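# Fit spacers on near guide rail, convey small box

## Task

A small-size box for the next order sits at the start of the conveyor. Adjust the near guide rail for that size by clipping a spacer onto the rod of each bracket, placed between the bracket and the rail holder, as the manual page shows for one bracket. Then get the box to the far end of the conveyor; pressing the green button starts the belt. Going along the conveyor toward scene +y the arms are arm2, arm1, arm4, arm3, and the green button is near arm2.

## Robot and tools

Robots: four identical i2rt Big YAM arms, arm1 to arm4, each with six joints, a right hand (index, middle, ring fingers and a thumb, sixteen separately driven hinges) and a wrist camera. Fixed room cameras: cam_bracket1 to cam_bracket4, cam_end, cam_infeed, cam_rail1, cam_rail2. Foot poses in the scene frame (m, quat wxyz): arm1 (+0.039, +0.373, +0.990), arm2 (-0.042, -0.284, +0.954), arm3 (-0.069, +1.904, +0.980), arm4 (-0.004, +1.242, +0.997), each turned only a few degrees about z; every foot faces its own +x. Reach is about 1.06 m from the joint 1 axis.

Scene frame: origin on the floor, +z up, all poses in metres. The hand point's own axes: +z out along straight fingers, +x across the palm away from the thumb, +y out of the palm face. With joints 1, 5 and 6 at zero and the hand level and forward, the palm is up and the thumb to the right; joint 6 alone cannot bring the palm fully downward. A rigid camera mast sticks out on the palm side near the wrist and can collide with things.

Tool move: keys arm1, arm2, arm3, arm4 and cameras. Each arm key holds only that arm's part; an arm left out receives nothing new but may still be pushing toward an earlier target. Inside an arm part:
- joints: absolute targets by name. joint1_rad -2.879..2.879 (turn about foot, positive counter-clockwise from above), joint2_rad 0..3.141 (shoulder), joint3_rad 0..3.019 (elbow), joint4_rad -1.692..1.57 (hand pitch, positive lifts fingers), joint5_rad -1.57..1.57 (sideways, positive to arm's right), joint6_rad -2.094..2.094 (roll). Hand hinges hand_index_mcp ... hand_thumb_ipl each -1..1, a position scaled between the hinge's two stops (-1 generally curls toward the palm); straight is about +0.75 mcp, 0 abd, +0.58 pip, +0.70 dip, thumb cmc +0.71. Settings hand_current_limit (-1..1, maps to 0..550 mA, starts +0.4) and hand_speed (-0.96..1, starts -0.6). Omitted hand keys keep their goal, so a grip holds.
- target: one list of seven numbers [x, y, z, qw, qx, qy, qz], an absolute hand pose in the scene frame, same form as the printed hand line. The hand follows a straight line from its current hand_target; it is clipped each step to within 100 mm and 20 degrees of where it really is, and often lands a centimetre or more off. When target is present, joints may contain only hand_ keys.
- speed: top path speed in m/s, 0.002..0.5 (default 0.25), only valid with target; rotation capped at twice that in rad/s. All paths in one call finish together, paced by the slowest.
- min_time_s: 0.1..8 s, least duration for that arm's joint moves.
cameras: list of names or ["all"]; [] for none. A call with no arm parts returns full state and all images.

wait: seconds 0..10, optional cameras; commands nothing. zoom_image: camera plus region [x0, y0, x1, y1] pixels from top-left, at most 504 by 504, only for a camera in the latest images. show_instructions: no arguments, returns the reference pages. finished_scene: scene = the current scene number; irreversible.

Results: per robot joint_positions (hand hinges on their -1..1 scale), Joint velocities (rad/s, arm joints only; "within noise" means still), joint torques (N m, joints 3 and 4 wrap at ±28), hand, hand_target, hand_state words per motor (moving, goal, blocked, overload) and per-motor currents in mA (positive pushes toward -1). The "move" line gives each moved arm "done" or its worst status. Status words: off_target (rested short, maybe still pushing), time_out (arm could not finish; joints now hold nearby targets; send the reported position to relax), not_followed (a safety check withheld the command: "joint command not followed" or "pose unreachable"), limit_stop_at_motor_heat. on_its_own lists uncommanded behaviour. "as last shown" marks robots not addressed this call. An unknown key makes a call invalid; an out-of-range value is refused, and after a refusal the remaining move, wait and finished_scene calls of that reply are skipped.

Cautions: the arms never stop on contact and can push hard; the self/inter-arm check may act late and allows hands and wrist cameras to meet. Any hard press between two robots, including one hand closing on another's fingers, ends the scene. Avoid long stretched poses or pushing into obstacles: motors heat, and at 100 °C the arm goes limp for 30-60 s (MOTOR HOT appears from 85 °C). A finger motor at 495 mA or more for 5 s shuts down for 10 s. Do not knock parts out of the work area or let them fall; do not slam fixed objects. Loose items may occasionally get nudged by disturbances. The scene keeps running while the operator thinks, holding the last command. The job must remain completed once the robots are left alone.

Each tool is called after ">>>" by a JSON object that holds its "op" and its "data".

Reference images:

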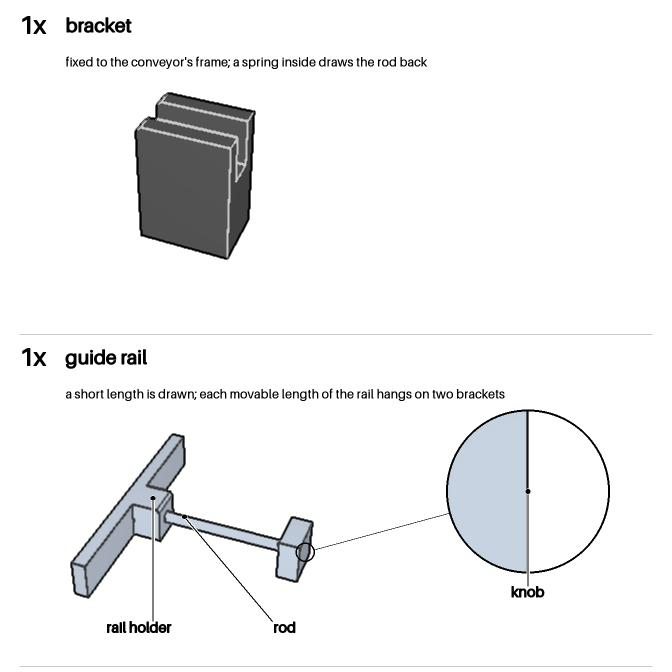

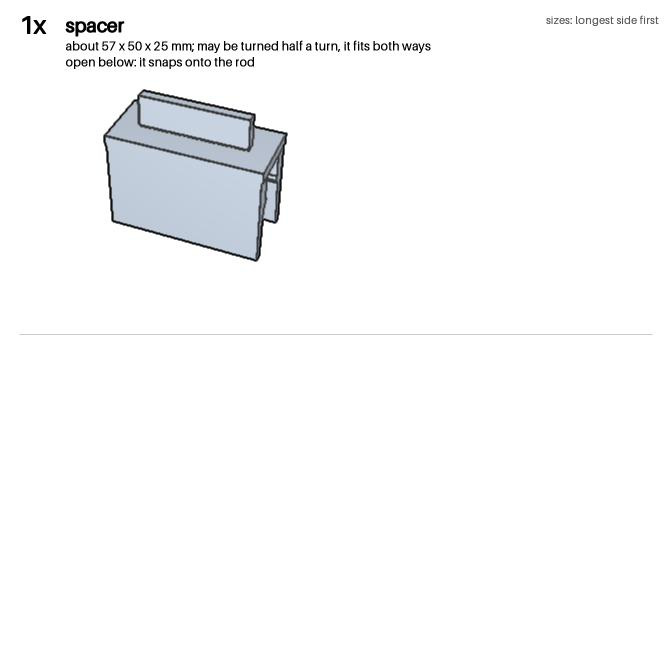

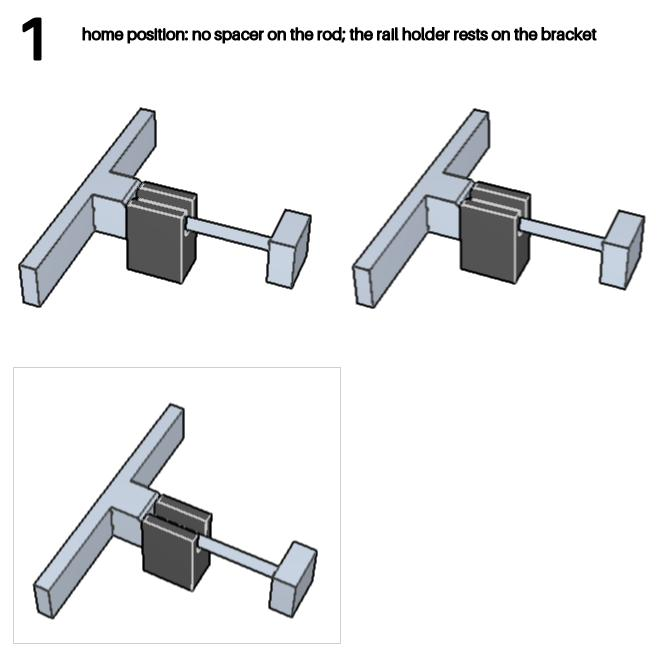

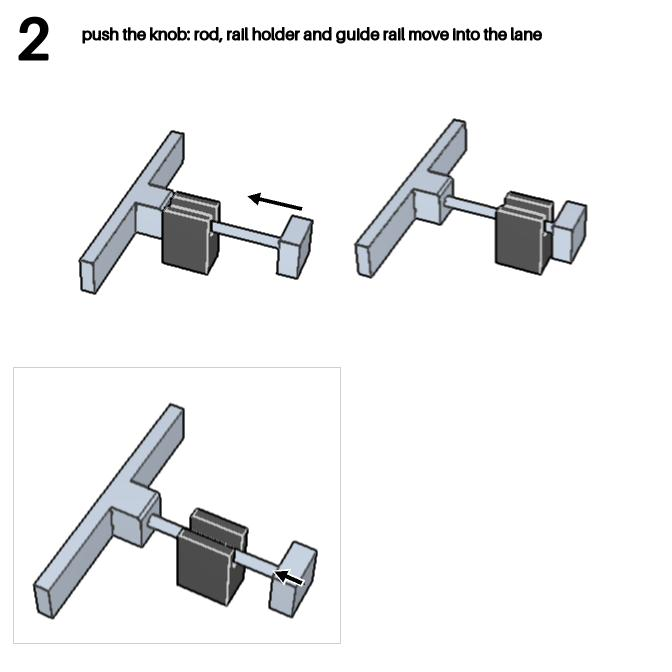

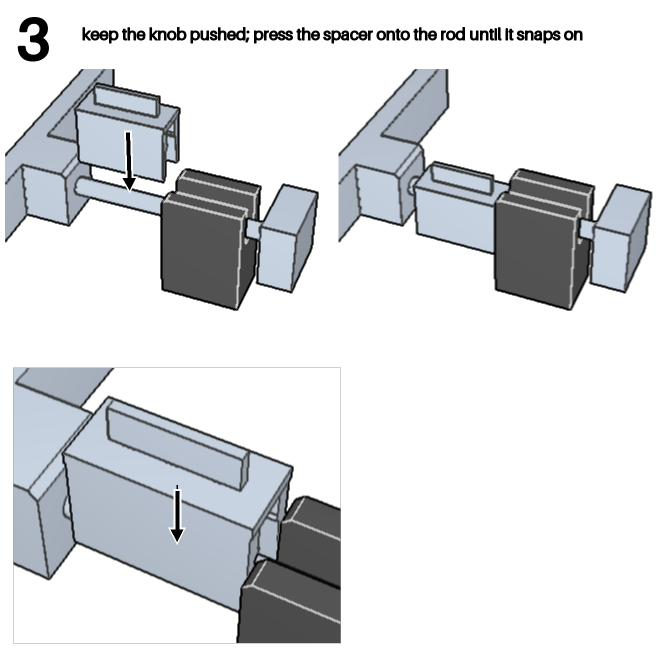

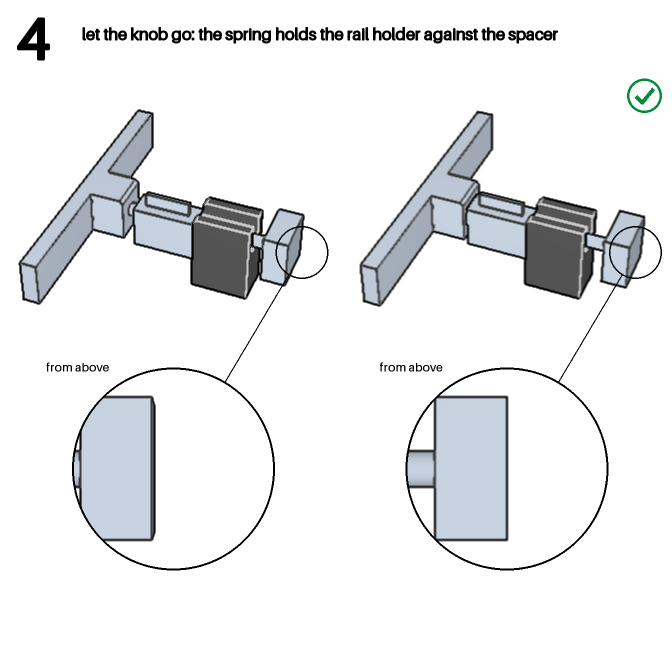

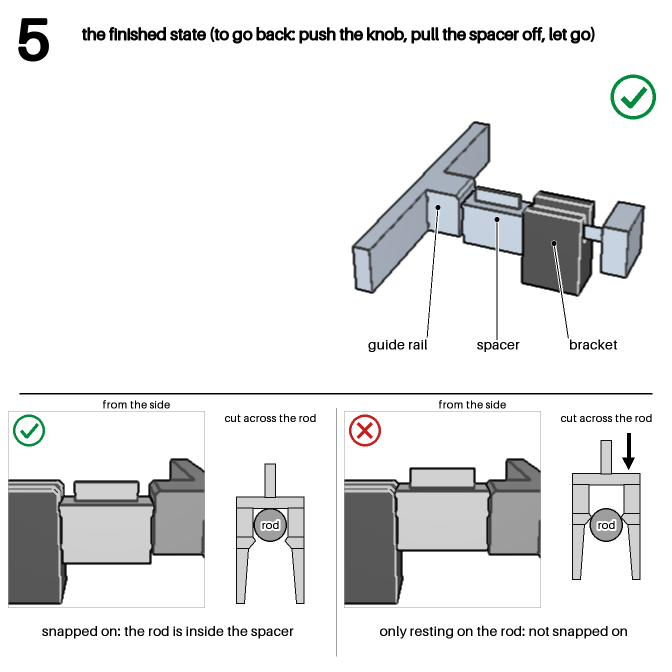

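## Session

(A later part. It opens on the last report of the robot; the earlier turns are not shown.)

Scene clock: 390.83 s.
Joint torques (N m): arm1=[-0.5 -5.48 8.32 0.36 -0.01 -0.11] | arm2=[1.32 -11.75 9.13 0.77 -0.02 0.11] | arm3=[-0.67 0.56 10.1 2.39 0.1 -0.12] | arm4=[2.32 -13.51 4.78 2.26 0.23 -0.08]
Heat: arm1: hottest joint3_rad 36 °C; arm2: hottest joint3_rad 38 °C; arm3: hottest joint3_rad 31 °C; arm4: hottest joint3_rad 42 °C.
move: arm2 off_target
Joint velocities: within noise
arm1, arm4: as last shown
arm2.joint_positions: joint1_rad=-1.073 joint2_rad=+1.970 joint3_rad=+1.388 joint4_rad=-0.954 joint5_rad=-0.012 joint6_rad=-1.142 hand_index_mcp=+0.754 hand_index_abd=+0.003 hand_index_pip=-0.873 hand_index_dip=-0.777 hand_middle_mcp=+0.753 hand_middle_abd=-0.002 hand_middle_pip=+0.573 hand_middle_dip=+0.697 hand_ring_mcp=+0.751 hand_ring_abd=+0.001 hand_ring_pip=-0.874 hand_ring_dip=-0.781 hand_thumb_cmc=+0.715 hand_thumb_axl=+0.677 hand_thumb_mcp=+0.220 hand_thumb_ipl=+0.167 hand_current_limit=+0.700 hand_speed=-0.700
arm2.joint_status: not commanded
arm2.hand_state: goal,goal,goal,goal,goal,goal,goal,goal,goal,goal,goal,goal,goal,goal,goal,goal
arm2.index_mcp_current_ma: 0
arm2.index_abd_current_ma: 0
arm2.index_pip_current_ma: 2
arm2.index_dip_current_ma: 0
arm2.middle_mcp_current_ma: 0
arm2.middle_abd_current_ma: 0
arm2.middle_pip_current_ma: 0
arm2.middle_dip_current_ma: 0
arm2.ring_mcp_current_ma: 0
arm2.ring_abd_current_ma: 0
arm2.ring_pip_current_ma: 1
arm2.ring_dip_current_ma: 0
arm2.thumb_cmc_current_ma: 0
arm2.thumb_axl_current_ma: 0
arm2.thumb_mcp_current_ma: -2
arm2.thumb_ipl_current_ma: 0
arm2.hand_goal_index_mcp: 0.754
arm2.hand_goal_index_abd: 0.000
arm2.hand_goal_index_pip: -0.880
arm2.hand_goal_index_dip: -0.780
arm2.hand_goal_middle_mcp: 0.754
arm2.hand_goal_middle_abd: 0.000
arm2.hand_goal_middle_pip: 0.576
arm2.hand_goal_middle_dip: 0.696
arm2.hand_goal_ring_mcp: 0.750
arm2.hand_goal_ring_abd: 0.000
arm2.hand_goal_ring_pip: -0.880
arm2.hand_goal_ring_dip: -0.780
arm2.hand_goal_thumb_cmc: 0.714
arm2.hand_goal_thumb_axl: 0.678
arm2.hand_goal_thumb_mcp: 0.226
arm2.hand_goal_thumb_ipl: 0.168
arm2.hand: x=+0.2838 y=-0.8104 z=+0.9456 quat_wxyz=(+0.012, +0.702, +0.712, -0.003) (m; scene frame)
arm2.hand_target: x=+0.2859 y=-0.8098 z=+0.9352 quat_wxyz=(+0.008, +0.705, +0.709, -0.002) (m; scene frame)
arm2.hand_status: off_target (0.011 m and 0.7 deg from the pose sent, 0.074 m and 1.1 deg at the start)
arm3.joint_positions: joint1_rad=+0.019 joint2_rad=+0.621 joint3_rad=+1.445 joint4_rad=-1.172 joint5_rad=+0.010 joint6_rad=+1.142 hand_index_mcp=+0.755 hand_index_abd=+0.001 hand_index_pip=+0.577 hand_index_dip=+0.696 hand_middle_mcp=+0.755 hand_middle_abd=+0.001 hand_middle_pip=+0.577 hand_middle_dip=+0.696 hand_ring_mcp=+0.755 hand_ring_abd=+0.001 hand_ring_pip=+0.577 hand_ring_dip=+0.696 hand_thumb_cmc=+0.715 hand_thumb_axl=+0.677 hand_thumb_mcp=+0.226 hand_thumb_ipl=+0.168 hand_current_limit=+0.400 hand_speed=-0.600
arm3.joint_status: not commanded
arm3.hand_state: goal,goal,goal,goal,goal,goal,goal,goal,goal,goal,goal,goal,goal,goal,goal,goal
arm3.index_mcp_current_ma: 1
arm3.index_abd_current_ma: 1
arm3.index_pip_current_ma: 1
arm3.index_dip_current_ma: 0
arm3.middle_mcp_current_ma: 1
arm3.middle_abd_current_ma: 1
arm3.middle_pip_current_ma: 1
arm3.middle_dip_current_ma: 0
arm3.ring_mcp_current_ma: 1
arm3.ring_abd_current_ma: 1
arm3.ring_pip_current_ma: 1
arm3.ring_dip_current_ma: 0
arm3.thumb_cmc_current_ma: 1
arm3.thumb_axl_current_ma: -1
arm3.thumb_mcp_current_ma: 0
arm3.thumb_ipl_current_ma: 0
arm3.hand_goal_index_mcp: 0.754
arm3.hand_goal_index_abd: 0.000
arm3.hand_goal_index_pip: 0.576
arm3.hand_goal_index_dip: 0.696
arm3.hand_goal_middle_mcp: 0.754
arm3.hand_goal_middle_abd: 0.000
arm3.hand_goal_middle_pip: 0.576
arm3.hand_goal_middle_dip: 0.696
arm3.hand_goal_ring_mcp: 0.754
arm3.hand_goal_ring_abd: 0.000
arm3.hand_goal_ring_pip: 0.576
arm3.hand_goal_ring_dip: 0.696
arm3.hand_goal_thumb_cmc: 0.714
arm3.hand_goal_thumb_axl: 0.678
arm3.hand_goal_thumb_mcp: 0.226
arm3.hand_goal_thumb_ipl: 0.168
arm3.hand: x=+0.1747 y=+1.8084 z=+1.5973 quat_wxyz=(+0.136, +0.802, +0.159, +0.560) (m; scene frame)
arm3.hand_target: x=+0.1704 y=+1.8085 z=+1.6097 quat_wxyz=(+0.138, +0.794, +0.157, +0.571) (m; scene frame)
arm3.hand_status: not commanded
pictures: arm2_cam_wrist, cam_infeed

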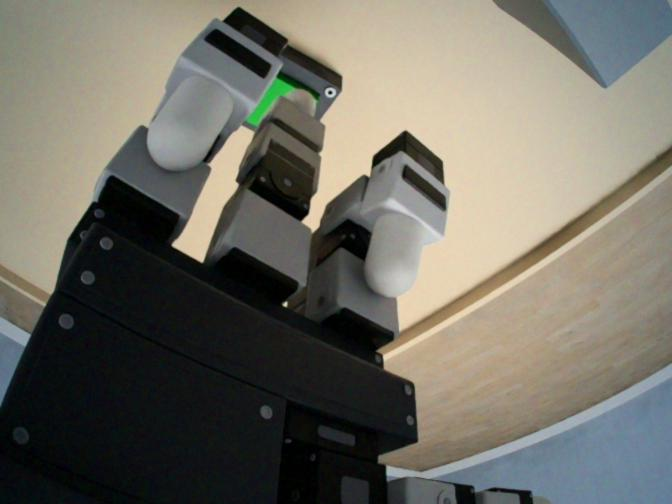

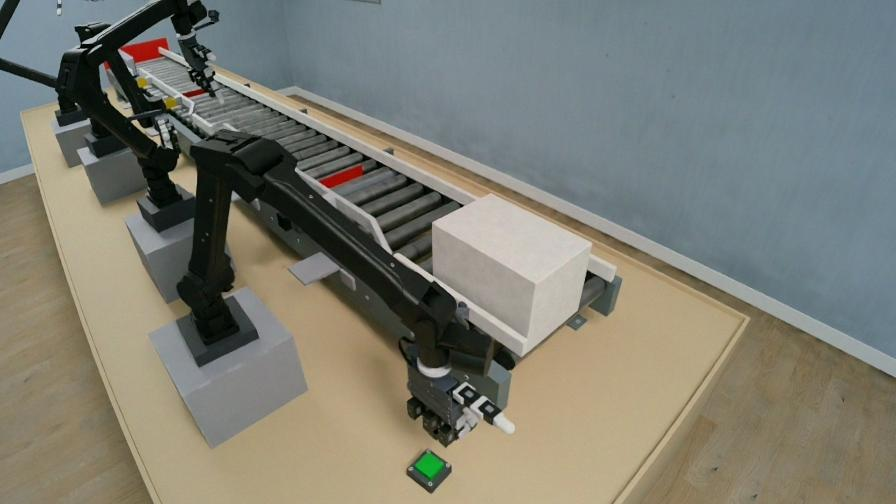

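>>> {"op": "move", "data": {"arm1": {"joints":{"joint2_rad":0.7},"min_time_s":2}, "arm2": {"target":[0.284,-0.808,0.892,0.002,0.706,0.708,-0.002],"speed":0.05}, "cameras": ["arm2_cam_wrist","cam_infeed"]}}

>>> {"op": "zoom_image", "data": {"camera": "cam_infeed", "region": [320, 330, 560, 504]}}

Scene clock: 393.57 s.
Joint torques (N m): arm1=[-0.32 -0.73 7.95 1.02 -0.01 -0.15] | arm2=[1.14 -11.52 8.38 0.79 0.09 0.09] | arm3=[-0.62 0.5 10.1 2.4 0.1 -0.12] | arm4=[2.2 -13.27 4.78 2.28 0.24 -0.08]
Heat: arm1: hottest joint3_rad 36 °C; arm2: hottest joint3_rad 38 °C; arm3: hottest joint3_rad 31 °C; arm4: hottest joint3_rad 42 °C.
move: arm1 done; arm2 off_target
Joint velocities: within noise
arm1.joint_positions: joint1_rad=+0.429 joint2_rad=+0.700 joint3_rad=+1.265 joint4_rad=-1.572 joint5_rad=-0.011 joint6_rad=+0.516 hand_index_mcp=+0.731 hand_index_abd=+0.148 hand_index_pip=+0.578 hand_index_dip=+0.699 hand_middle_mcp=+0.731 hand_middle_abd=-0.151 hand_middle_pip=+0.574 hand_middle_dip=+0.699 hand_ring_mcp=+0.752 hand_ring_abd=+0.001 hand_ring_pip=-0.885 hand_ring_dip=-0.780 hand_thumb_cmc=+0.715 hand_thumb_axl=+0.677 hand_thumb_mcp=+0.221 hand_thumb_ipl=+0.167 hand_current_limit=+0.700 hand_speed=-0.600
arm1.joint_status: all done
arm1.hand_state: goal,goal,goal,goal,goal,goal,goal,goal,goal,goal,goal,goal,goal,goal,goal,goal
arm1.index_mcp_current_ma: 0
arm1.index_abd_current_ma: 0
arm1.index_pip_current_ma: 0
arm1.index_dip_current_ma: 0
arm1.middle_mcp_current_ma: 0
arm1.middle_abd_current_ma: 0
arm1.middle_pip_current_ma: 0
arm1.middle_dip_current_ma: 0
arm1.ring_mcp_current_ma: 0
arm1.ring_abd_current_ma: 0
arm1.ring_pip_current_ma: 0
arm1.ring_dip_current_ma: 0
arm1.thumb_cmc_current_ma: 0
arm1.thumb_axl_current_ma: 0
arm1.thumb_mcp_current_ma: -1
arm1.thumb_ipl_current_ma: 0
arm1.hand_goal_index_mcp: 0.730
arm1.hand_goal_index_abd: 0.150
arm1.hand_goal_index_pip: 0.576
arm1.hand_goal_index_dip: 0.696
arm1.hand_goal_middle_mcp: 0.730
arm1.hand_goal_middle_abd: -0.150
arm1.hand_goal_middle_pip: 0.576
arm1.hand_goal_middle_dip: 0.696
arm1.hand_goal_ring_mcp: 0.750
arm1.hand_goal_ring_abd: 0.000
arm1.hand_goal_ring_pip: -0.890
arm1.hand_goal_ring_dip: -0.780
arm1.hand_goal_thumb_cmc: 0.714
arm1.hand_goal_thumb_axl: 0.678
arm1.hand_goal_thumb_mcp: 0.226
arm1.hand_goal_thumb_ipl: 0.168
arm1.hand: x=+0.3158 y=+0.4641 z=+1.4442 quat_wxyz=(+0.072, +0.678, +0.681, +0.268) (m; scene frame)
arm1.hand_target: x=+0.3156 y=+0.4620 z=+1.4353 quat_wxyz=(+0.070, +0.680, +0.683, +0.256) (m; scene frame)
arm1.hand_status: not commanded
arm2.joint_positions: joint1_rad=-1.073 joint2_rad=+2.029 joint3_rad=+1.369 joint4_rad=-0.878 joint5_rad=-0.010 joint6_rad=-1.139 hand_index_mcp=+0.754 hand_index_abd=+0.003 hand_index_pip=-0.873 hand_index_dip=-0.777 hand_middle_mcp=+0.753 hand_middle_abd=-0.002 hand_middle_pip=+0.573 hand_middle_dip=+0.697 hand_ring_mcp=+0.751 hand_ring_abd=+0.001 hand_ring_pip=-0.874 hand_ring_dip=-0.781 hand_thumb_cmc=+0.715 hand_thumb_axl=+0.677 hand_thumb_mcp=+0.220 hand_thumb_ipl=+0.167 hand_current_limit=+0.700 hand_speed=-0.700
arm2.joint_status: not commanded
arm2.hand_state: goal,goal,goal,goal,goal,goal,goal,goal,goal,goal,goal,goal,goal,goal,goal,goal
arm2.index_mcp_current_ma: 0
arm2.index_abd_current_ma: 0
arm2.index_pip_current_ma: 2
arm2.index_dip_current_ma: 0
arm2.middle_mcp_current_ma: 0
arm2.middle_abd_current_ma: 0
arm2.middle_pip_current_ma: 0
arm2.middle_dip_current_ma: 0
arm2.ring_mcp_current_ma: 0
arm2.ring_abd_current_ma: 0
arm2.ring_pip_current_ma: 1
arm2.ring_dip_current_ma: 0
arm2.thumb_cmc_current_ma: 0
arm2.thumb_axl_current_ma: 0
arm2.thumb_mcp_current_ma: -2
arm2.thumb_ipl_current_ma: 0
arm2.hand_goal_index_mcp: 0.754
arm2.hand_goal_index_abd: 0.000
arm2.hand_goal_index_pip: -0.880
arm2.hand_goal_index_dip: -0.780
arm2.hand_goal_middle_mcp: 0.754
arm2.hand_goal_middle_abd: 0.000
arm2.hand_goal_middle_pip: 0.576
arm2.hand_goal_middle_dip: 0.696
arm2.hand_goal_ring_mcp: 0.750
arm2.hand_goal_ring_abd: 0.000
arm2.hand_goal_ring_pip: -0.880
arm2.hand_goal_ring_dip: -0.780
arm2.hand_goal_thumb_cmc: 0.714
arm2.hand_goal_thumb_axl: 0.678
arm2.hand_goal_thumb_mcp: 0.226
arm2.hand_goal_thumb_ipl: 0.168
arm2.hand: x=+0.2833 y=-0.8114 z=+0.9080 quat_wxyz=(+0.011, +0.703, +0.711, -0.004) (m; scene frame)
arm2.hand_target: x=+0.2839 y=-0.8076 z=+0.8923 quat_wxyz=(+0.002, +0.706, +0.708, -0.002) (m; scene frame)
arm2.hand_status: off_target (0.016 m and 1.1 deg from the pose sent, 0.054 m and 1.3 deg at the start)
arm3: as last shown
arm4.joint_positions: joint1_rad=-1.237 joint2_rad=+1.959 joint3_rad=+0.824 joint4_rad=+1.075 joint5_rad=+0.546 joint6_rad=+1.572 hand_index_mcp=+0.756 hand_index_abd=+0.002 hand_index_pip=+0.579 hand_index_dip=+0.699 hand_middle_mcp=+0.754 hand_middle_abd=+0.003 hand_middle_pip=+0.577 hand_middle_dip=+0.696 hand_ring_mcp=+0.754 hand_ring_abd=+0.004 hand_ring_pip=+0.577 hand_ring_dip=+0.696 hand_thumb_cmc=+0.714 hand_thumb_axl=+0.677 hand_thumb_mcp=+0.226 hand_thumb_ipl=+0.168 hand_current_limit=+0.400 hand_speed=-0.600
arm4.joint_status: not commanded
arm4.hand_state: goal,goal,goal,goal,goal,goal,goal,goal,goal,goal,goal,goal,goal,goal,goal,goal
arm4.index_mcp_current_ma: 5
arm4.index_abd_current_ma: 3
arm4.index_pip_current_ma: 6
arm4.index_dip_current_ma: 6
arm4.middle_mcp_current_ma: 0
arm4.middle_abd_current_ma: 5
arm4.middle_pip_current_ma: 1
arm4.middle_dip_current_ma: 0
arm4.ring_mcp_current_ma: 0
arm4.ring_abd_current_ma: 6
arm4.ring_pip_current_ma: 1
arm4.ring_dip_current_ma: 0
arm4.thumb_cmc_current_ma: 0
arm4.thumb_axl_current_ma: -1
arm4.thumb_mcp_current_ma: 0
arm4.thumb_ipl_current_ma: -1
arm4.hand_goal_index_mcp: 0.754
arm4.hand_goal_index_abd: 0.000
arm4.hand_goal_index_pip: 0.576
arm4.hand_goal_index_dip: 0.696
arm4.hand_goal_middle_mcp: 0.754
arm4.hand_goal_middle_abd: 0.000
arm4.hand_goal_middle_pip: 0.576
arm4.hand_goal_middle_dip: 0.696
arm4.hand_goal_ring_mcp: 0.754
arm4.hand_goal_ring_abd: 0.000
arm4.hand_goal_ring_pip: 0.576
arm4.hand_goal_ring_dip: 0.696
arm4.hand_goal_thumb_cmc: 0.714
arm4.hand_goal_thumb_axl: 0.678
arm4.hand_goal_thumb_mcp: 0.226
arm4.hand_goal_thumb_ipl: 0.168
arm4.hand: x=+0.0755 y=+0.6584 z=+1.0736 quat_wxyz=(+0.521, +0.483, -0.541, +0.450) (m; scene frame)
arm4.hand_target: x=+0.0800 y=+0.6600 z=+1.0799 quat_wxyz=(+0.520, +0.484, -0.539, +0.453) (m; scene frame)
arm4.hand_status: not commanded
pictures: arm2_cam_wrist, cam_infeed

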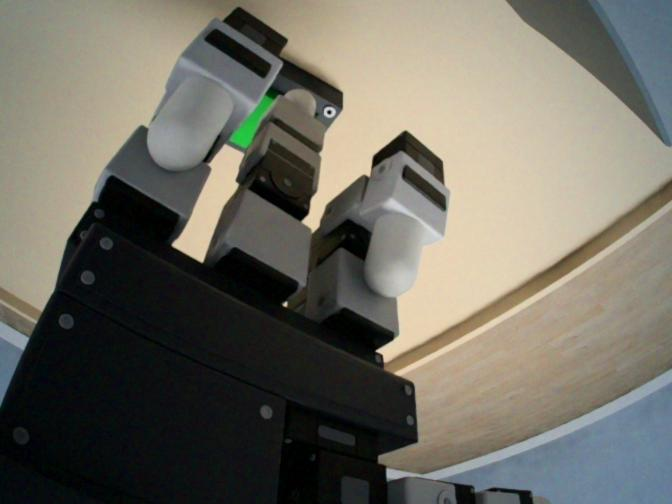

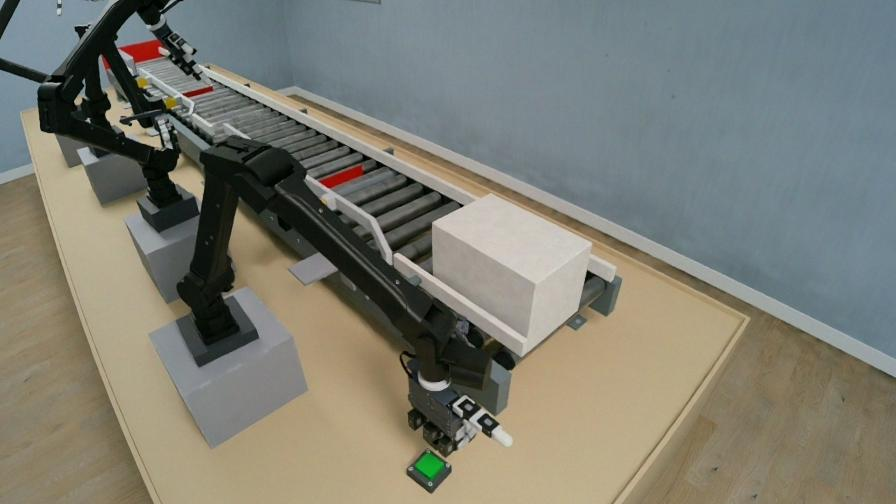

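Scaled by 2.100 from the camera's 896x504 image, which has a finer 1280x720 frame.

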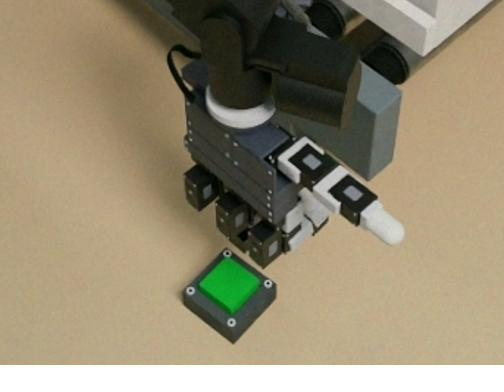

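>>> {"op": "move", "data": {"arm2": {"target":[0.283,-0.806,0.872,0.0,0.706,0.708,0.0],"speed":0.05}, "cameras": ["arm2_cam_wrist","cam_infeed"]}}

Scene clock: 394.80 s.
Joint torques (N m): arm1=[-0.5 -1.14 7.88 1.01 0.01 -0.15] | arm2=[1.85 -10.87 8.08 0.92 -0.06 0.11] | arm3=[-0.62 0.56 10.1 2.39 0.1 -0.12] | arm4=[2.32 -13.33 4.78 2.22 0.23 -0.09]
Heat: arm1: hottest joint3_rad 36 °C; arm2: hottest joint3_rad 37 °C; arm3: hottest joint3_rad 31 °C; arm4: hottest joint3_rad 42 °C.
move: arm2 off_target
Joint velocities: within noise
arm1, arm3, arm4: as last shown
arm2.joint_positions: joint1_rad=-1.073 joint2_rad=+2.063 joint3_rad=+1.358 joint4_rad=-0.841 joint5_rad=-0.010 joint6_rad=-1.139 hand_index_mcp=+0.754 hand_index_abd=+0.003 hand_index_pip=-0.873 hand_index_dip=-0.777 hand_middle_mcp=+0.753 hand_middle_abd=-0.002 hand_middle_pip=+0.573 hand_middle_dip=+0.697 hand_ring_mcp=+0.751 hand_ring_abd=+0.001 hand_ring_pip=-0.874 hand_ring_dip=-0.781 hand_thumb_cmc=+0.715 hand_thumb_axl=+0.677 hand_thumb_mcp=+0.220 hand_thumb_ipl=+0.167 hand_current_limit=+0.700 hand_speed=-0.700
arm2.joint_status: not commanded
arm2.hand_state: goal,goal,goal,goal,goal,goal,goal,goal,goal,goal,goal,goal,goal,goal,goal,goal
arm2.index_mcp_current_ma: 0
arm2.index_abd_current_ma: 0
arm2.index_pip_current_ma: 2
arm2.index_dip_current_ma: 0
arm2.middle_mcp_current_ma: 0
arm2.middle_abd_current_ma: 0
arm2.middle_pip_current_ma: 0
arm2.middle_dip_current_ma: 0
arm2.ring_mcp_current_ma: 0
arm2.ring_abd_current_ma: 0
arm2.ring_pip_current_ma: 1
arm2.ring_dip_current_ma: 0
arm2.thumb_cmc_current_ma: 0
arm2.thumb_axl_current_ma: 0
arm2.thumb_mcp_current_ma: -2
arm2.thumb_ipl_current_ma: 0
arm2.hand_goal_index_mcp: 0.754
arm2.hand_goal_index_abd: 0.000
arm2.hand_goal_index_pip: -0.880
arm2.hand_goal_index_dip: -0.780
arm2.hand_goal_middle_mcp: 0.754
arm2.hand_goal_middle_abd: 0.000
arm2.hand_goal_middle_pip: 0.576
arm2.hand_goal_middle_dip: 0.696
arm2.hand_goal_ring_mcp: 0.750
arm2.hand_goal_ring_abd: 0.000
arm2.hand_goal_ring_pip: -0.880
arm2.hand_goal_ring_dip: -0.780
arm2.hand_goal_thumb_cmc: 0.714
arm2.hand_goal_thumb_axl: 0.678
arm2.hand_goal_thumb_mcp: 0.226
arm2.hand_goal_thumb_ipl: 0.168
arm2.hand: x=+0.2821 y=-0.8094 z=+0.8864 quat_wxyz=(+0.007, +0.703, +0.711, -0.002) (m; scene frame)
arm2.hand_target: x=+0.2829 y=-0.8057 z=+0.8723 quat_wxyz=(+0.000, +0.706, +0.708, +0.000) (m; scene frame)
arm2.hand_status: off_target (0.015 m and 1.0 deg from the pose sent, 0.036 m and 1.4 deg at the start)
pictures: arm2_cam_wrist, cam_infeed

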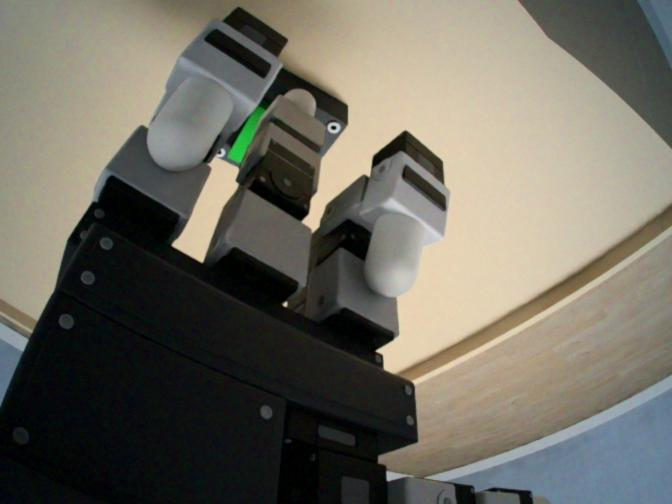

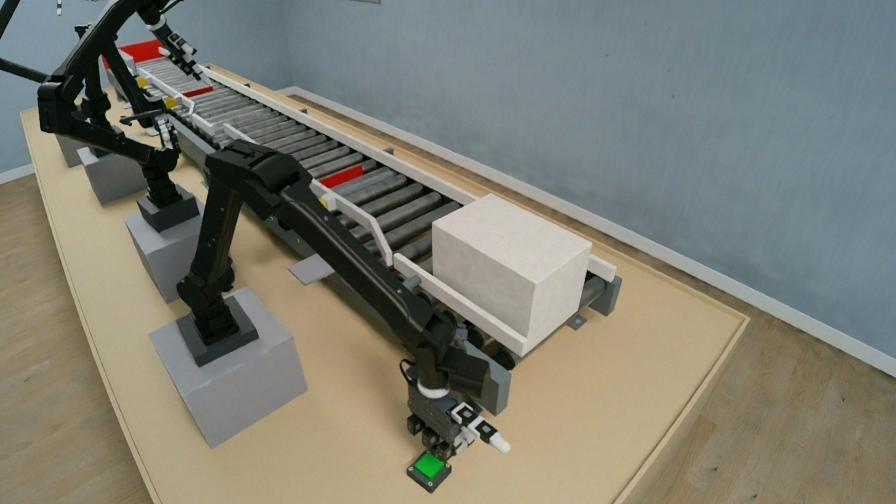

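>>> {"op": "zoom_image", "data": {"camera": "cam_infeed", "region": [370, 390, 530, 504]}}

>>> {"op": "zoom_image", "data": {"camera": "arm2_cam_wrist", "region": [180, 40, 380, 190]}}

Scaled by 3.150 from the camera's 896x504 image, which has a finer 1280x720 frame.

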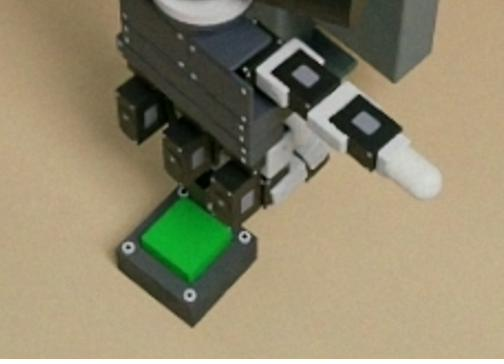

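Scaled by 2.520 from the camera's 672x504 image, which has a finer 960x720 frame.

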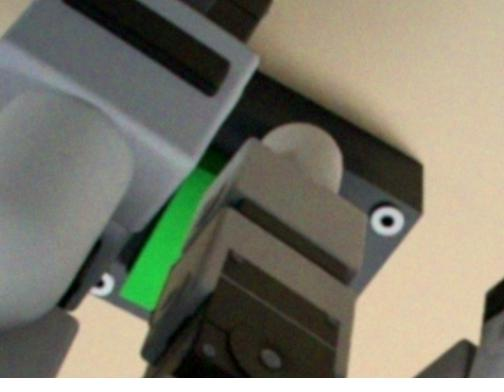

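>>> {"op": "move", "data": {"arm2": {"target":[0.241,-0.814,0.91,-0.004,0.7055,0.7085,0.001],"speed":0.1}, "cameras": ["arm2_cam_wrist","cam_infeed"]}}

>>> {"op": "zoom_image", "data": {"camera": "cam_infeed", "region": [370, 390, 530, 504]}}

>>> {"op": "zoom_image", "data": {"camera": "arm2_cam_wrist", "region": [180, 40, 380, 190]}}

Scene clock: 396.90 s.
Joint torques (N m): arm1=[-0.91 -0.62 7.95 1.03 0.01 -0.14] | arm2=[0.21 -12.1 7.98 -0.31 -0.03 -0.13] | arm3=[-0.67 0.5 10.1 2.39 0.11 -0.12] | arm4=[2.32 -13.45 4.77 2.26 0.24 -0.08]
Heat: arm1: hottest joint3_rad 36 °C; arm2: hottest joint3_rad 37 °C; arm3: hottest joint3_rad 31 °C; arm4: hottest joint3_rad 41 °C.
move: arm2 done
Joint velocities: within noise
arm1, arm3, arm4: as last shown
arm2.joint_positions: joint1_rad=-1.146 joint2_rad=+2.011 joint3_rad=+1.350 joint4_rad=-0.896 joint5_rad=-0.010 joint6_rad=-1.191 hand_index_mcp=+0.754 hand_index_abd=+0.003 hand_index_pip=-0.873 hand_index_dip=-0.777 hand_middle_mcp=+0.749 hand_middle_abd=+0.001 hand_middle_pip=+0.573 hand_middle_dip=+0.694 hand_ring_mcp=+0.751 hand_ring_abd=+0.001 hand_ring_pip=-0.874 hand_ring_dip=-0.781 hand_thumb_cmc=+0.715 hand_thumb_axl=+0.677 hand_thumb_mcp=+0.220 hand_thumb_ipl=+0.167 hand_current_limit=+0.700 hand_speed=-0.700
arm2.joint_status: not commanded
arm2.hand_state: goal,goal,goal,goal,goal,goal,goal,goal,goal,goal,goal,goal,goal,goal,goal,goal
arm2.index_mcp_current_ma: 0
arm2.index_abd_current_ma: 0
arm2.index_pip_current_ma: 2
arm2.index_dip_current_ma: 0
arm2.middle_mcp_current_ma: -1
arm2.middle_abd_current_ma: 0
arm2.middle_pip_current_ma: -1
arm2.middle_dip_current_ma: 0
arm2.ring_mcp_current_ma: 0
arm2.ring_abd_current_ma: 0
arm2.ring_pip_current_ma: 1
arm2.ring_dip_current_ma: 0
arm2.thumb_cmc_current_ma: 0
arm2.thumb_axl_current_ma: 0
arm2.thumb_mcp_current_ma: -2
arm2.thumb_ipl_current_ma: 0
arm2.hand_goal_index_mcp: 0.754
arm2.hand_goal_index_abd: 0.000
arm2.hand_goal_index_pip: -0.880
arm2.hand_goal_index_dip: -0.780
arm2.hand_goal_middle_mcp: 0.754
arm2.hand_goal_middle_abd: 0.000
arm2.hand_goal_middle_pip: 0.576
arm2.hand_goal_middle_dip: 0.696
arm2.hand_goal_ring_mcp: 0.750
arm2.hand_goal_ring_abd: 0.000
arm2.hand_goal_ring_pip: -0.880
arm2.hand_goal_ring_dip: -0.780
arm2.hand_goal_thumb_cmc: 0.714
arm2.hand_goal_thumb_axl: 0.678
arm2.hand_goal_thumb_mcp: 0.226
arm2.hand_goal_thumb_ipl: 0.168
arm2.hand: x=+0.2414 y=-0.8197 z=+0.9114 quat_wxyz=(+0.002, +0.711, +0.703, -0.001) (m; scene frame)
arm2.hand_target: x=+0.2410 y=-0.8140 z=+0.9099 quat_wxyz=(-0.004, +0.706, +0.709, +0.001) (m; scene frame)
arm2.hand_status: done (0.006 m and 1.1 deg from the pose sent, 0.048 m and 1.4 deg at the start)
pictures: arm2_cam_wrist, cam_infeed

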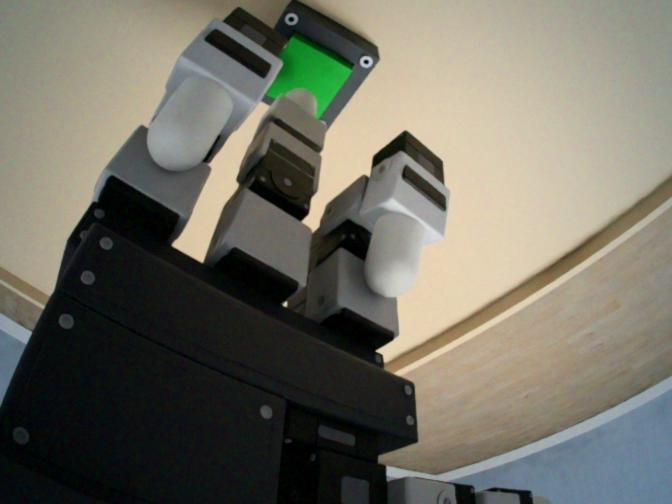

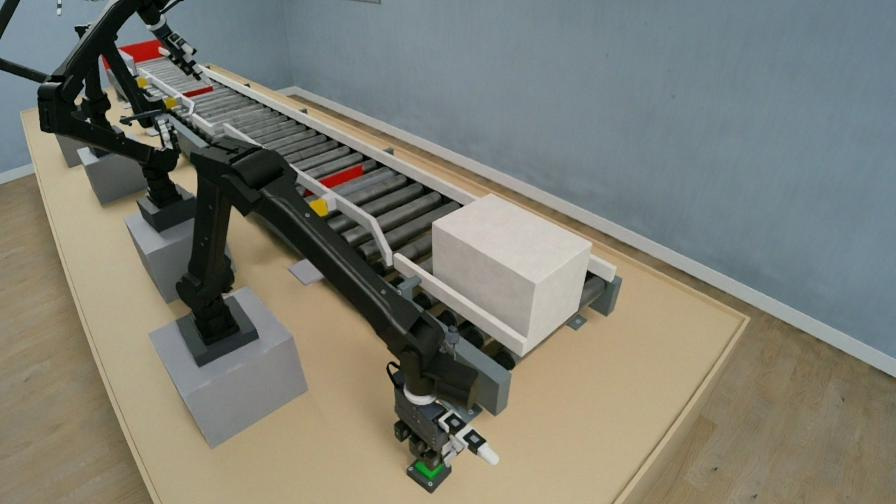

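Scaled by 3.150 from the camera's 896x504 image, which has a finer 1280x720 frame.

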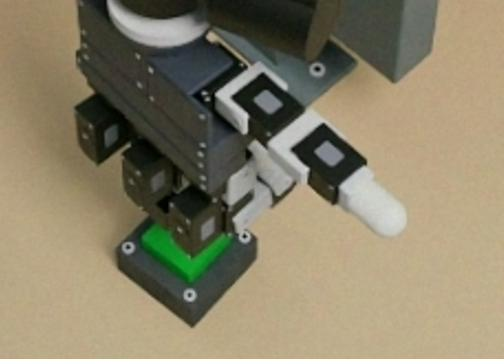

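Scaled by 2.520 from the camera's 672x504 image, which has a finer 960x720 frame.

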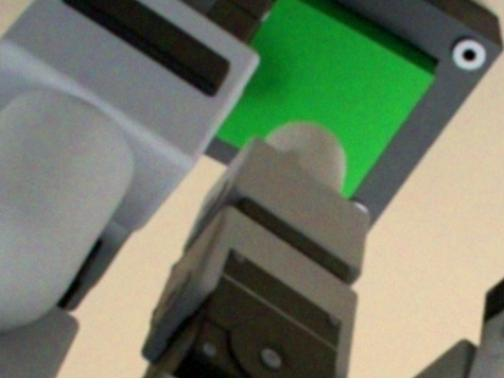

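>>> {"op": "move", "data": {"arm2": {"target":[0.241,-0.813,0.872,-0.004,0.7065,0.7075,0.001],"speed":0.05}, "cameras": ["arm2_cam_wrist","cam_infeed"]}}

>>> {"op": "zoom_image", "data": {"camera": "cam_infeed", "region": [370, 390, 530, 504]}}

>>> {"op": "zoom_image", "data": {"camera": "arm2_cam_wrist", "region": [180, 40, 380, 190]}}

Scene clock: 398.30 s.
Joint torques (N m): arm1=[-0.5 -0.85 7.98 1.01 0.02 -0.15] | arm2=[0.97 -10.99 7.61 0.87 0 -0.11] | arm3=[-0.62 0.56 10.1 2.39 0.1 -0.12] | arm4=[2.37 -13.27 4.79 2.25 0.24 -0.08]
Heat: arm1: hottest joint3_rad 36 °C; arm2: hottest joint3_rad 37 °C; arm3: hottest joint3_rad 31 °C; arm4: hottest joint3_rad 41 °C.
move: arm2 off_target
Joint velocities: within noise
arm1, arm3, arm4: as last shown
arm2.joint_positions: joint1_rad=-1.146 joint2_rad=+2.039 joint3_rad=+1.331 joint4_rad=-0.837 joint5_rad=-0.010 joint6_rad=-1.192 hand_index_mcp=+0.754 hand_index_abd=+0.003 hand_index_pip=-0.873 hand_index_dip=-0.777 hand_middle_mcp=+0.750 hand_middle_abd=-0.004 hand_middle_pip=+0.573 hand_middle_dip=+0.694 hand_ring_mcp=+0.751 hand_ring_abd=+0.001 hand_ring_pip=-0.874 hand_ring_dip=-0.781 hand_thumb_cmc=+0.715 hand_thumb_axl=+0.677 hand_thumb_mcp=+0.220 hand_thumb_ipl=+0.167 hand_current_limit=+0.700 hand_speed=-0.700
arm2.joint_status: not commanded
arm2.hand_state: goal,goal,goal,goal,goal,goal,goal,goal,goal,goal,goal,goal,goal,goal,goal,goal
arm2.index_mcp_current_ma: 0
arm2.index_abd_current_ma: 0
arm2.index_pip_current_ma: 2
arm2.index_dip_current_ma: 0
arm2.middle_mcp_current_ma: -1
arm2.middle_abd_current_ma: -1
arm2.middle_pip_current_ma: 0
arm2.middle_dip_current_ma: 0
arm2.ring_mcp_current_ma: 0
arm2.ring_abd_current_ma: 0
arm2.ring_pip_current_ma: 1
arm2.ring_dip_current_ma: 0
arm2.thumb_cmc_current_ma: 0
arm2.thumb_axl_current_ma: 0
arm2.thumb_mcp_current_ma: -2
arm2.thumb_ipl_current_ma: 0
arm2.hand_goal_index_mcp: 0.754
arm2.hand_goal_index_abd: 0.000
arm2.hand_goal_index_pip: -0.880
arm2.hand_goal_index_dip: -0.780
arm2.hand_goal_middle_mcp: 0.754
arm2.hand_goal_middle_abd: 0.000
arm2.hand_goal_middle_pip: 0.576
arm2.hand_goal_middle_dip: 0.696
arm2.hand_goal_ring_mcp: 0.750
arm2.hand_goal_ring_abd: 0.000
arm2.hand_goal_ring_pip: -0.880
arm2.hand_goal_ring_dip: -0.780
arm2.hand_goal_thumb_cmc: 0.714
arm2.hand_goal_thumb_axl: 0.678
arm2.hand_goal_thumb_mcp: 0.226
arm2.hand_goal_thumb_ipl: 0.168
arm2.hand: x=+0.2413 y=-0.8200 z=+0.8920 quat_wxyz=(+0.008, +0.711, +0.703, -0.004) (m; scene frame)
arm2.hand_target: x=+0.2407 y=-0.8125 z=+0.8725 quat_wxyz=(-0.004, +0.707, +0.708, +0.001) (m; scene frame)
arm2.hand_status: off_target (0.021 m and 1.6 deg from the pose sent, 0.040 m and 1.0 deg at the start)
pictures: arm2_cam_wrist, cam_infeed

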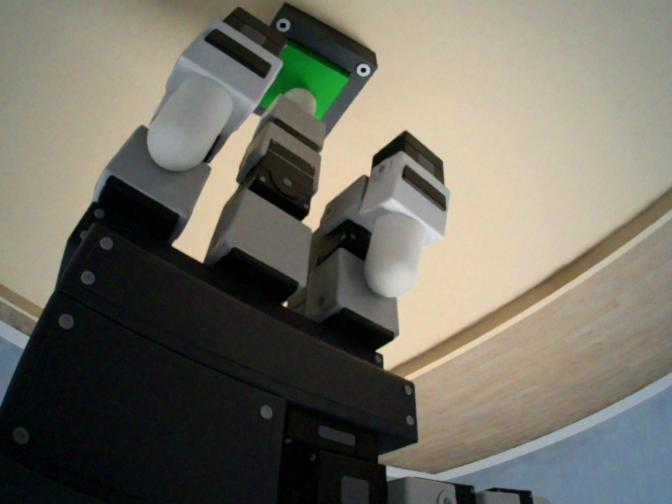

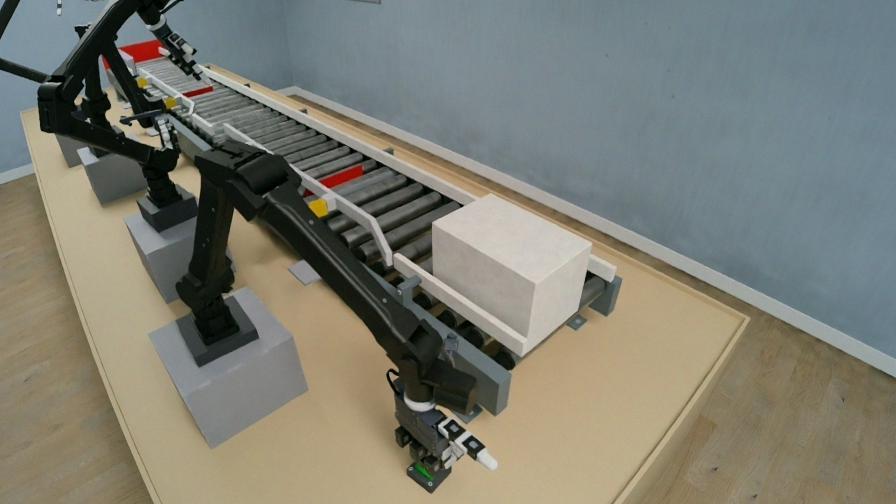

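Scaled by 3.150 from the camera's 896x504 image, which has a finer 1280x720 frame.

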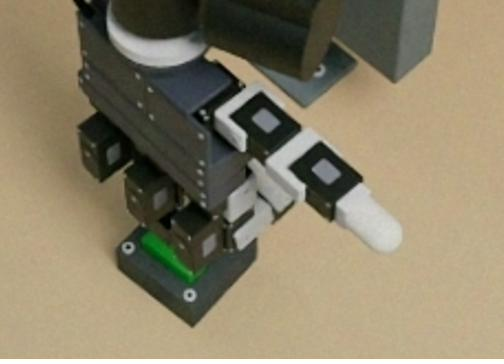

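Scaled by 2.520 from the camera's 672x504 image, which has a finer 960x720 frame.

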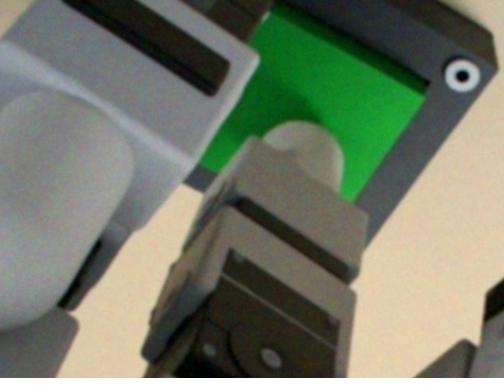

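>>> {"op": "move", "data": {"arm2": {"target":[0.240,-0.812,0.852,-0.006,0.7065,0.7075,0.003],"speed":0.05}, "cameras": ["arm2_cam_wrist","cam_infeed"]}}

>>> {"op": "zoom_image", "data": {"camera": "arm2_cam_wrist", "region": [180, 40, 380, 190]}}

Scene clock: 399.37 s.
Joint torques (N m): arm1=[-0.85 -0.79 7.91 0.99 0 -0.14] | arm2=[1.38 -9.23 7.41 1.29 -0.08 -0.11] | arm3=[-0.62 0.56 10.1 2.4 0.1 -0.13] | arm4=[2.55 -13.33 4.77 2.26 0.24 -0.08]
Heat: arm1: hottest joint3_rad 36 °C; arm2: hottest joint3_rad 37 °C; arm3: hottest joint3_rad 31 °C; arm4: hottest joint3_rad 41 °C.
move: arm2 off_target
Joint velocities: within noise
arm1, arm3, arm4: as last shown
arm2.joint_positions: joint1_rad=-1.146 joint2_rad=+2.051 joint3_rad=+1.328 joint4_rad=-0.814 joint5_rad=-0.010 joint6_rad=-1.192 hand_index_mcp=+0.754 hand_index_abd=+0.003 hand_index_pip=-0.873 hand_index_dip=-0.777 hand_middle_mcp=+0.756 hand_middle_abd=-0.028 hand_middle_pip=+0.577 hand_middle_dip=+0.695 hand_ring_mcp=+0.751 hand_ring_abd=+0.001 hand_ring_pip=-0.874 hand_ring_dip=-0.781 hand_thumb_cmc=+0.715 hand_thumb_axl=+0.677 hand_thumb_mcp=+0.220 hand_thumb_ipl=+0.167 hand_current_limit=+0.700 hand_speed=-0.700
arm2.joint_status: not commanded
arm2.hand_state: goal,goal,goal,goal,goal,blocked,goal,goal,goal,goal,goal,goal,goal,goal,goal,goal
arm2.index_mcp_current_ma: 0
arm2.index_abd_current_ma: 0
arm2.index_pip_current_ma: 2
arm2.index_dip_current_ma: 0
arm2.middle_mcp_current_ma: 0
arm2.middle_abd_current_ma: -16
arm2.middle_pip_current_ma: 0
arm2.middle_dip_current_ma: 0
arm2.ring_mcp_current_ma: 0
arm2.ring_abd_current_ma: 0
arm2.ring_pip_current_ma: 1
arm2.ring_dip_current_ma: 0
arm2.thumb_cmc_current_ma: 0
arm2.thumb_axl_current_ma: 0
arm2.thumb_mcp_current_ma: -2
arm2.thumb_ipl_current_ma: 0
arm2.hand_goal_index_mcp: 0.754
arm2.hand_goal_index_abd: 0.000
arm2.hand_goal_index_pip: -0.880
arm2.hand_goal_index_dip: -0.780
arm2.hand_goal_middle_mcp: 0.754
arm2.hand_goal_middle_abd: 0.000
arm2.hand_goal_middle_pip: 0.576
arm2.hand_goal_middle_dip: 0.696
arm2.hand_goal_ring_mcp: 0.750
arm2.hand_goal_ring_abd: 0.000
arm2.hand_goal_ring_pip: -0.880
arm2.hand_goal_ring_dip: -0.780
arm2.hand_goal_thumb_cmc: 0.714
arm2.hand_goal_thumb_axl: 0.678
arm2.hand_goal_thumb_mcp: 0.226
arm2.hand_goal_thumb_ipl: 0.168
arm2.hand: x=+0.2421 y=-0.8218 z=+0.8853 quat_wxyz=(+0.012, +0.711, +0.703, -0.005) (m; scene frame)
arm2.hand_target: x=+0.2394 y=-0.8107 z=+0.8535 quat_wxyz=(-0.006, +0.707, +0.708, +0.003) (m; scene frame)
arm2.hand_status: off_target (0.035 m and 2.3 deg from the pose sent, 0.041 m and 1.9 deg at the start)
pictures: arm2_cam_wrist, cam_infeed

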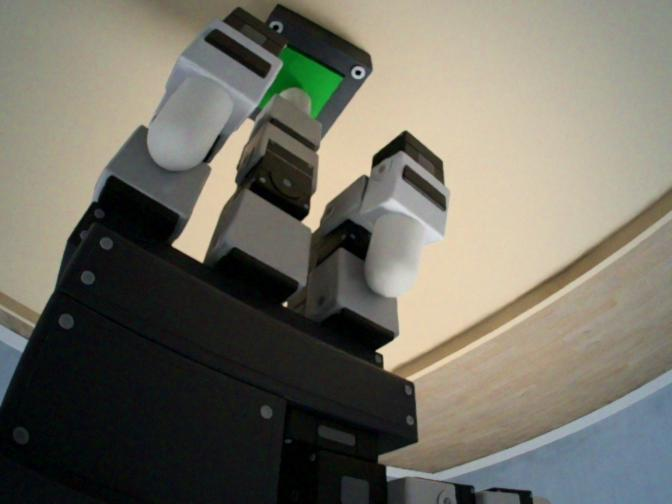

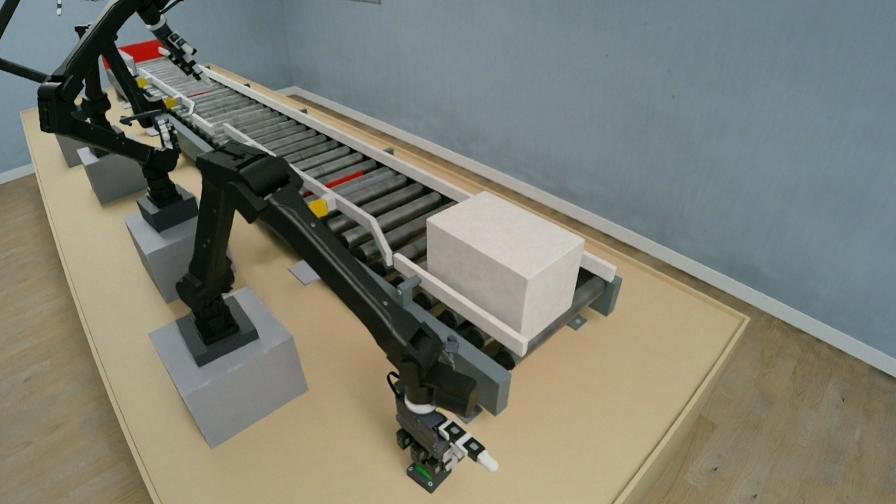

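Scaled by 2.520 from the camera's 672x504 image, which has a finer 960x720 frame.

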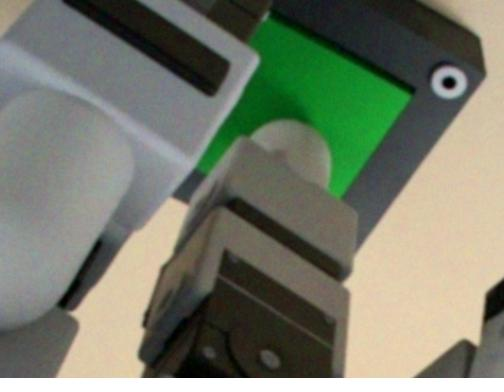

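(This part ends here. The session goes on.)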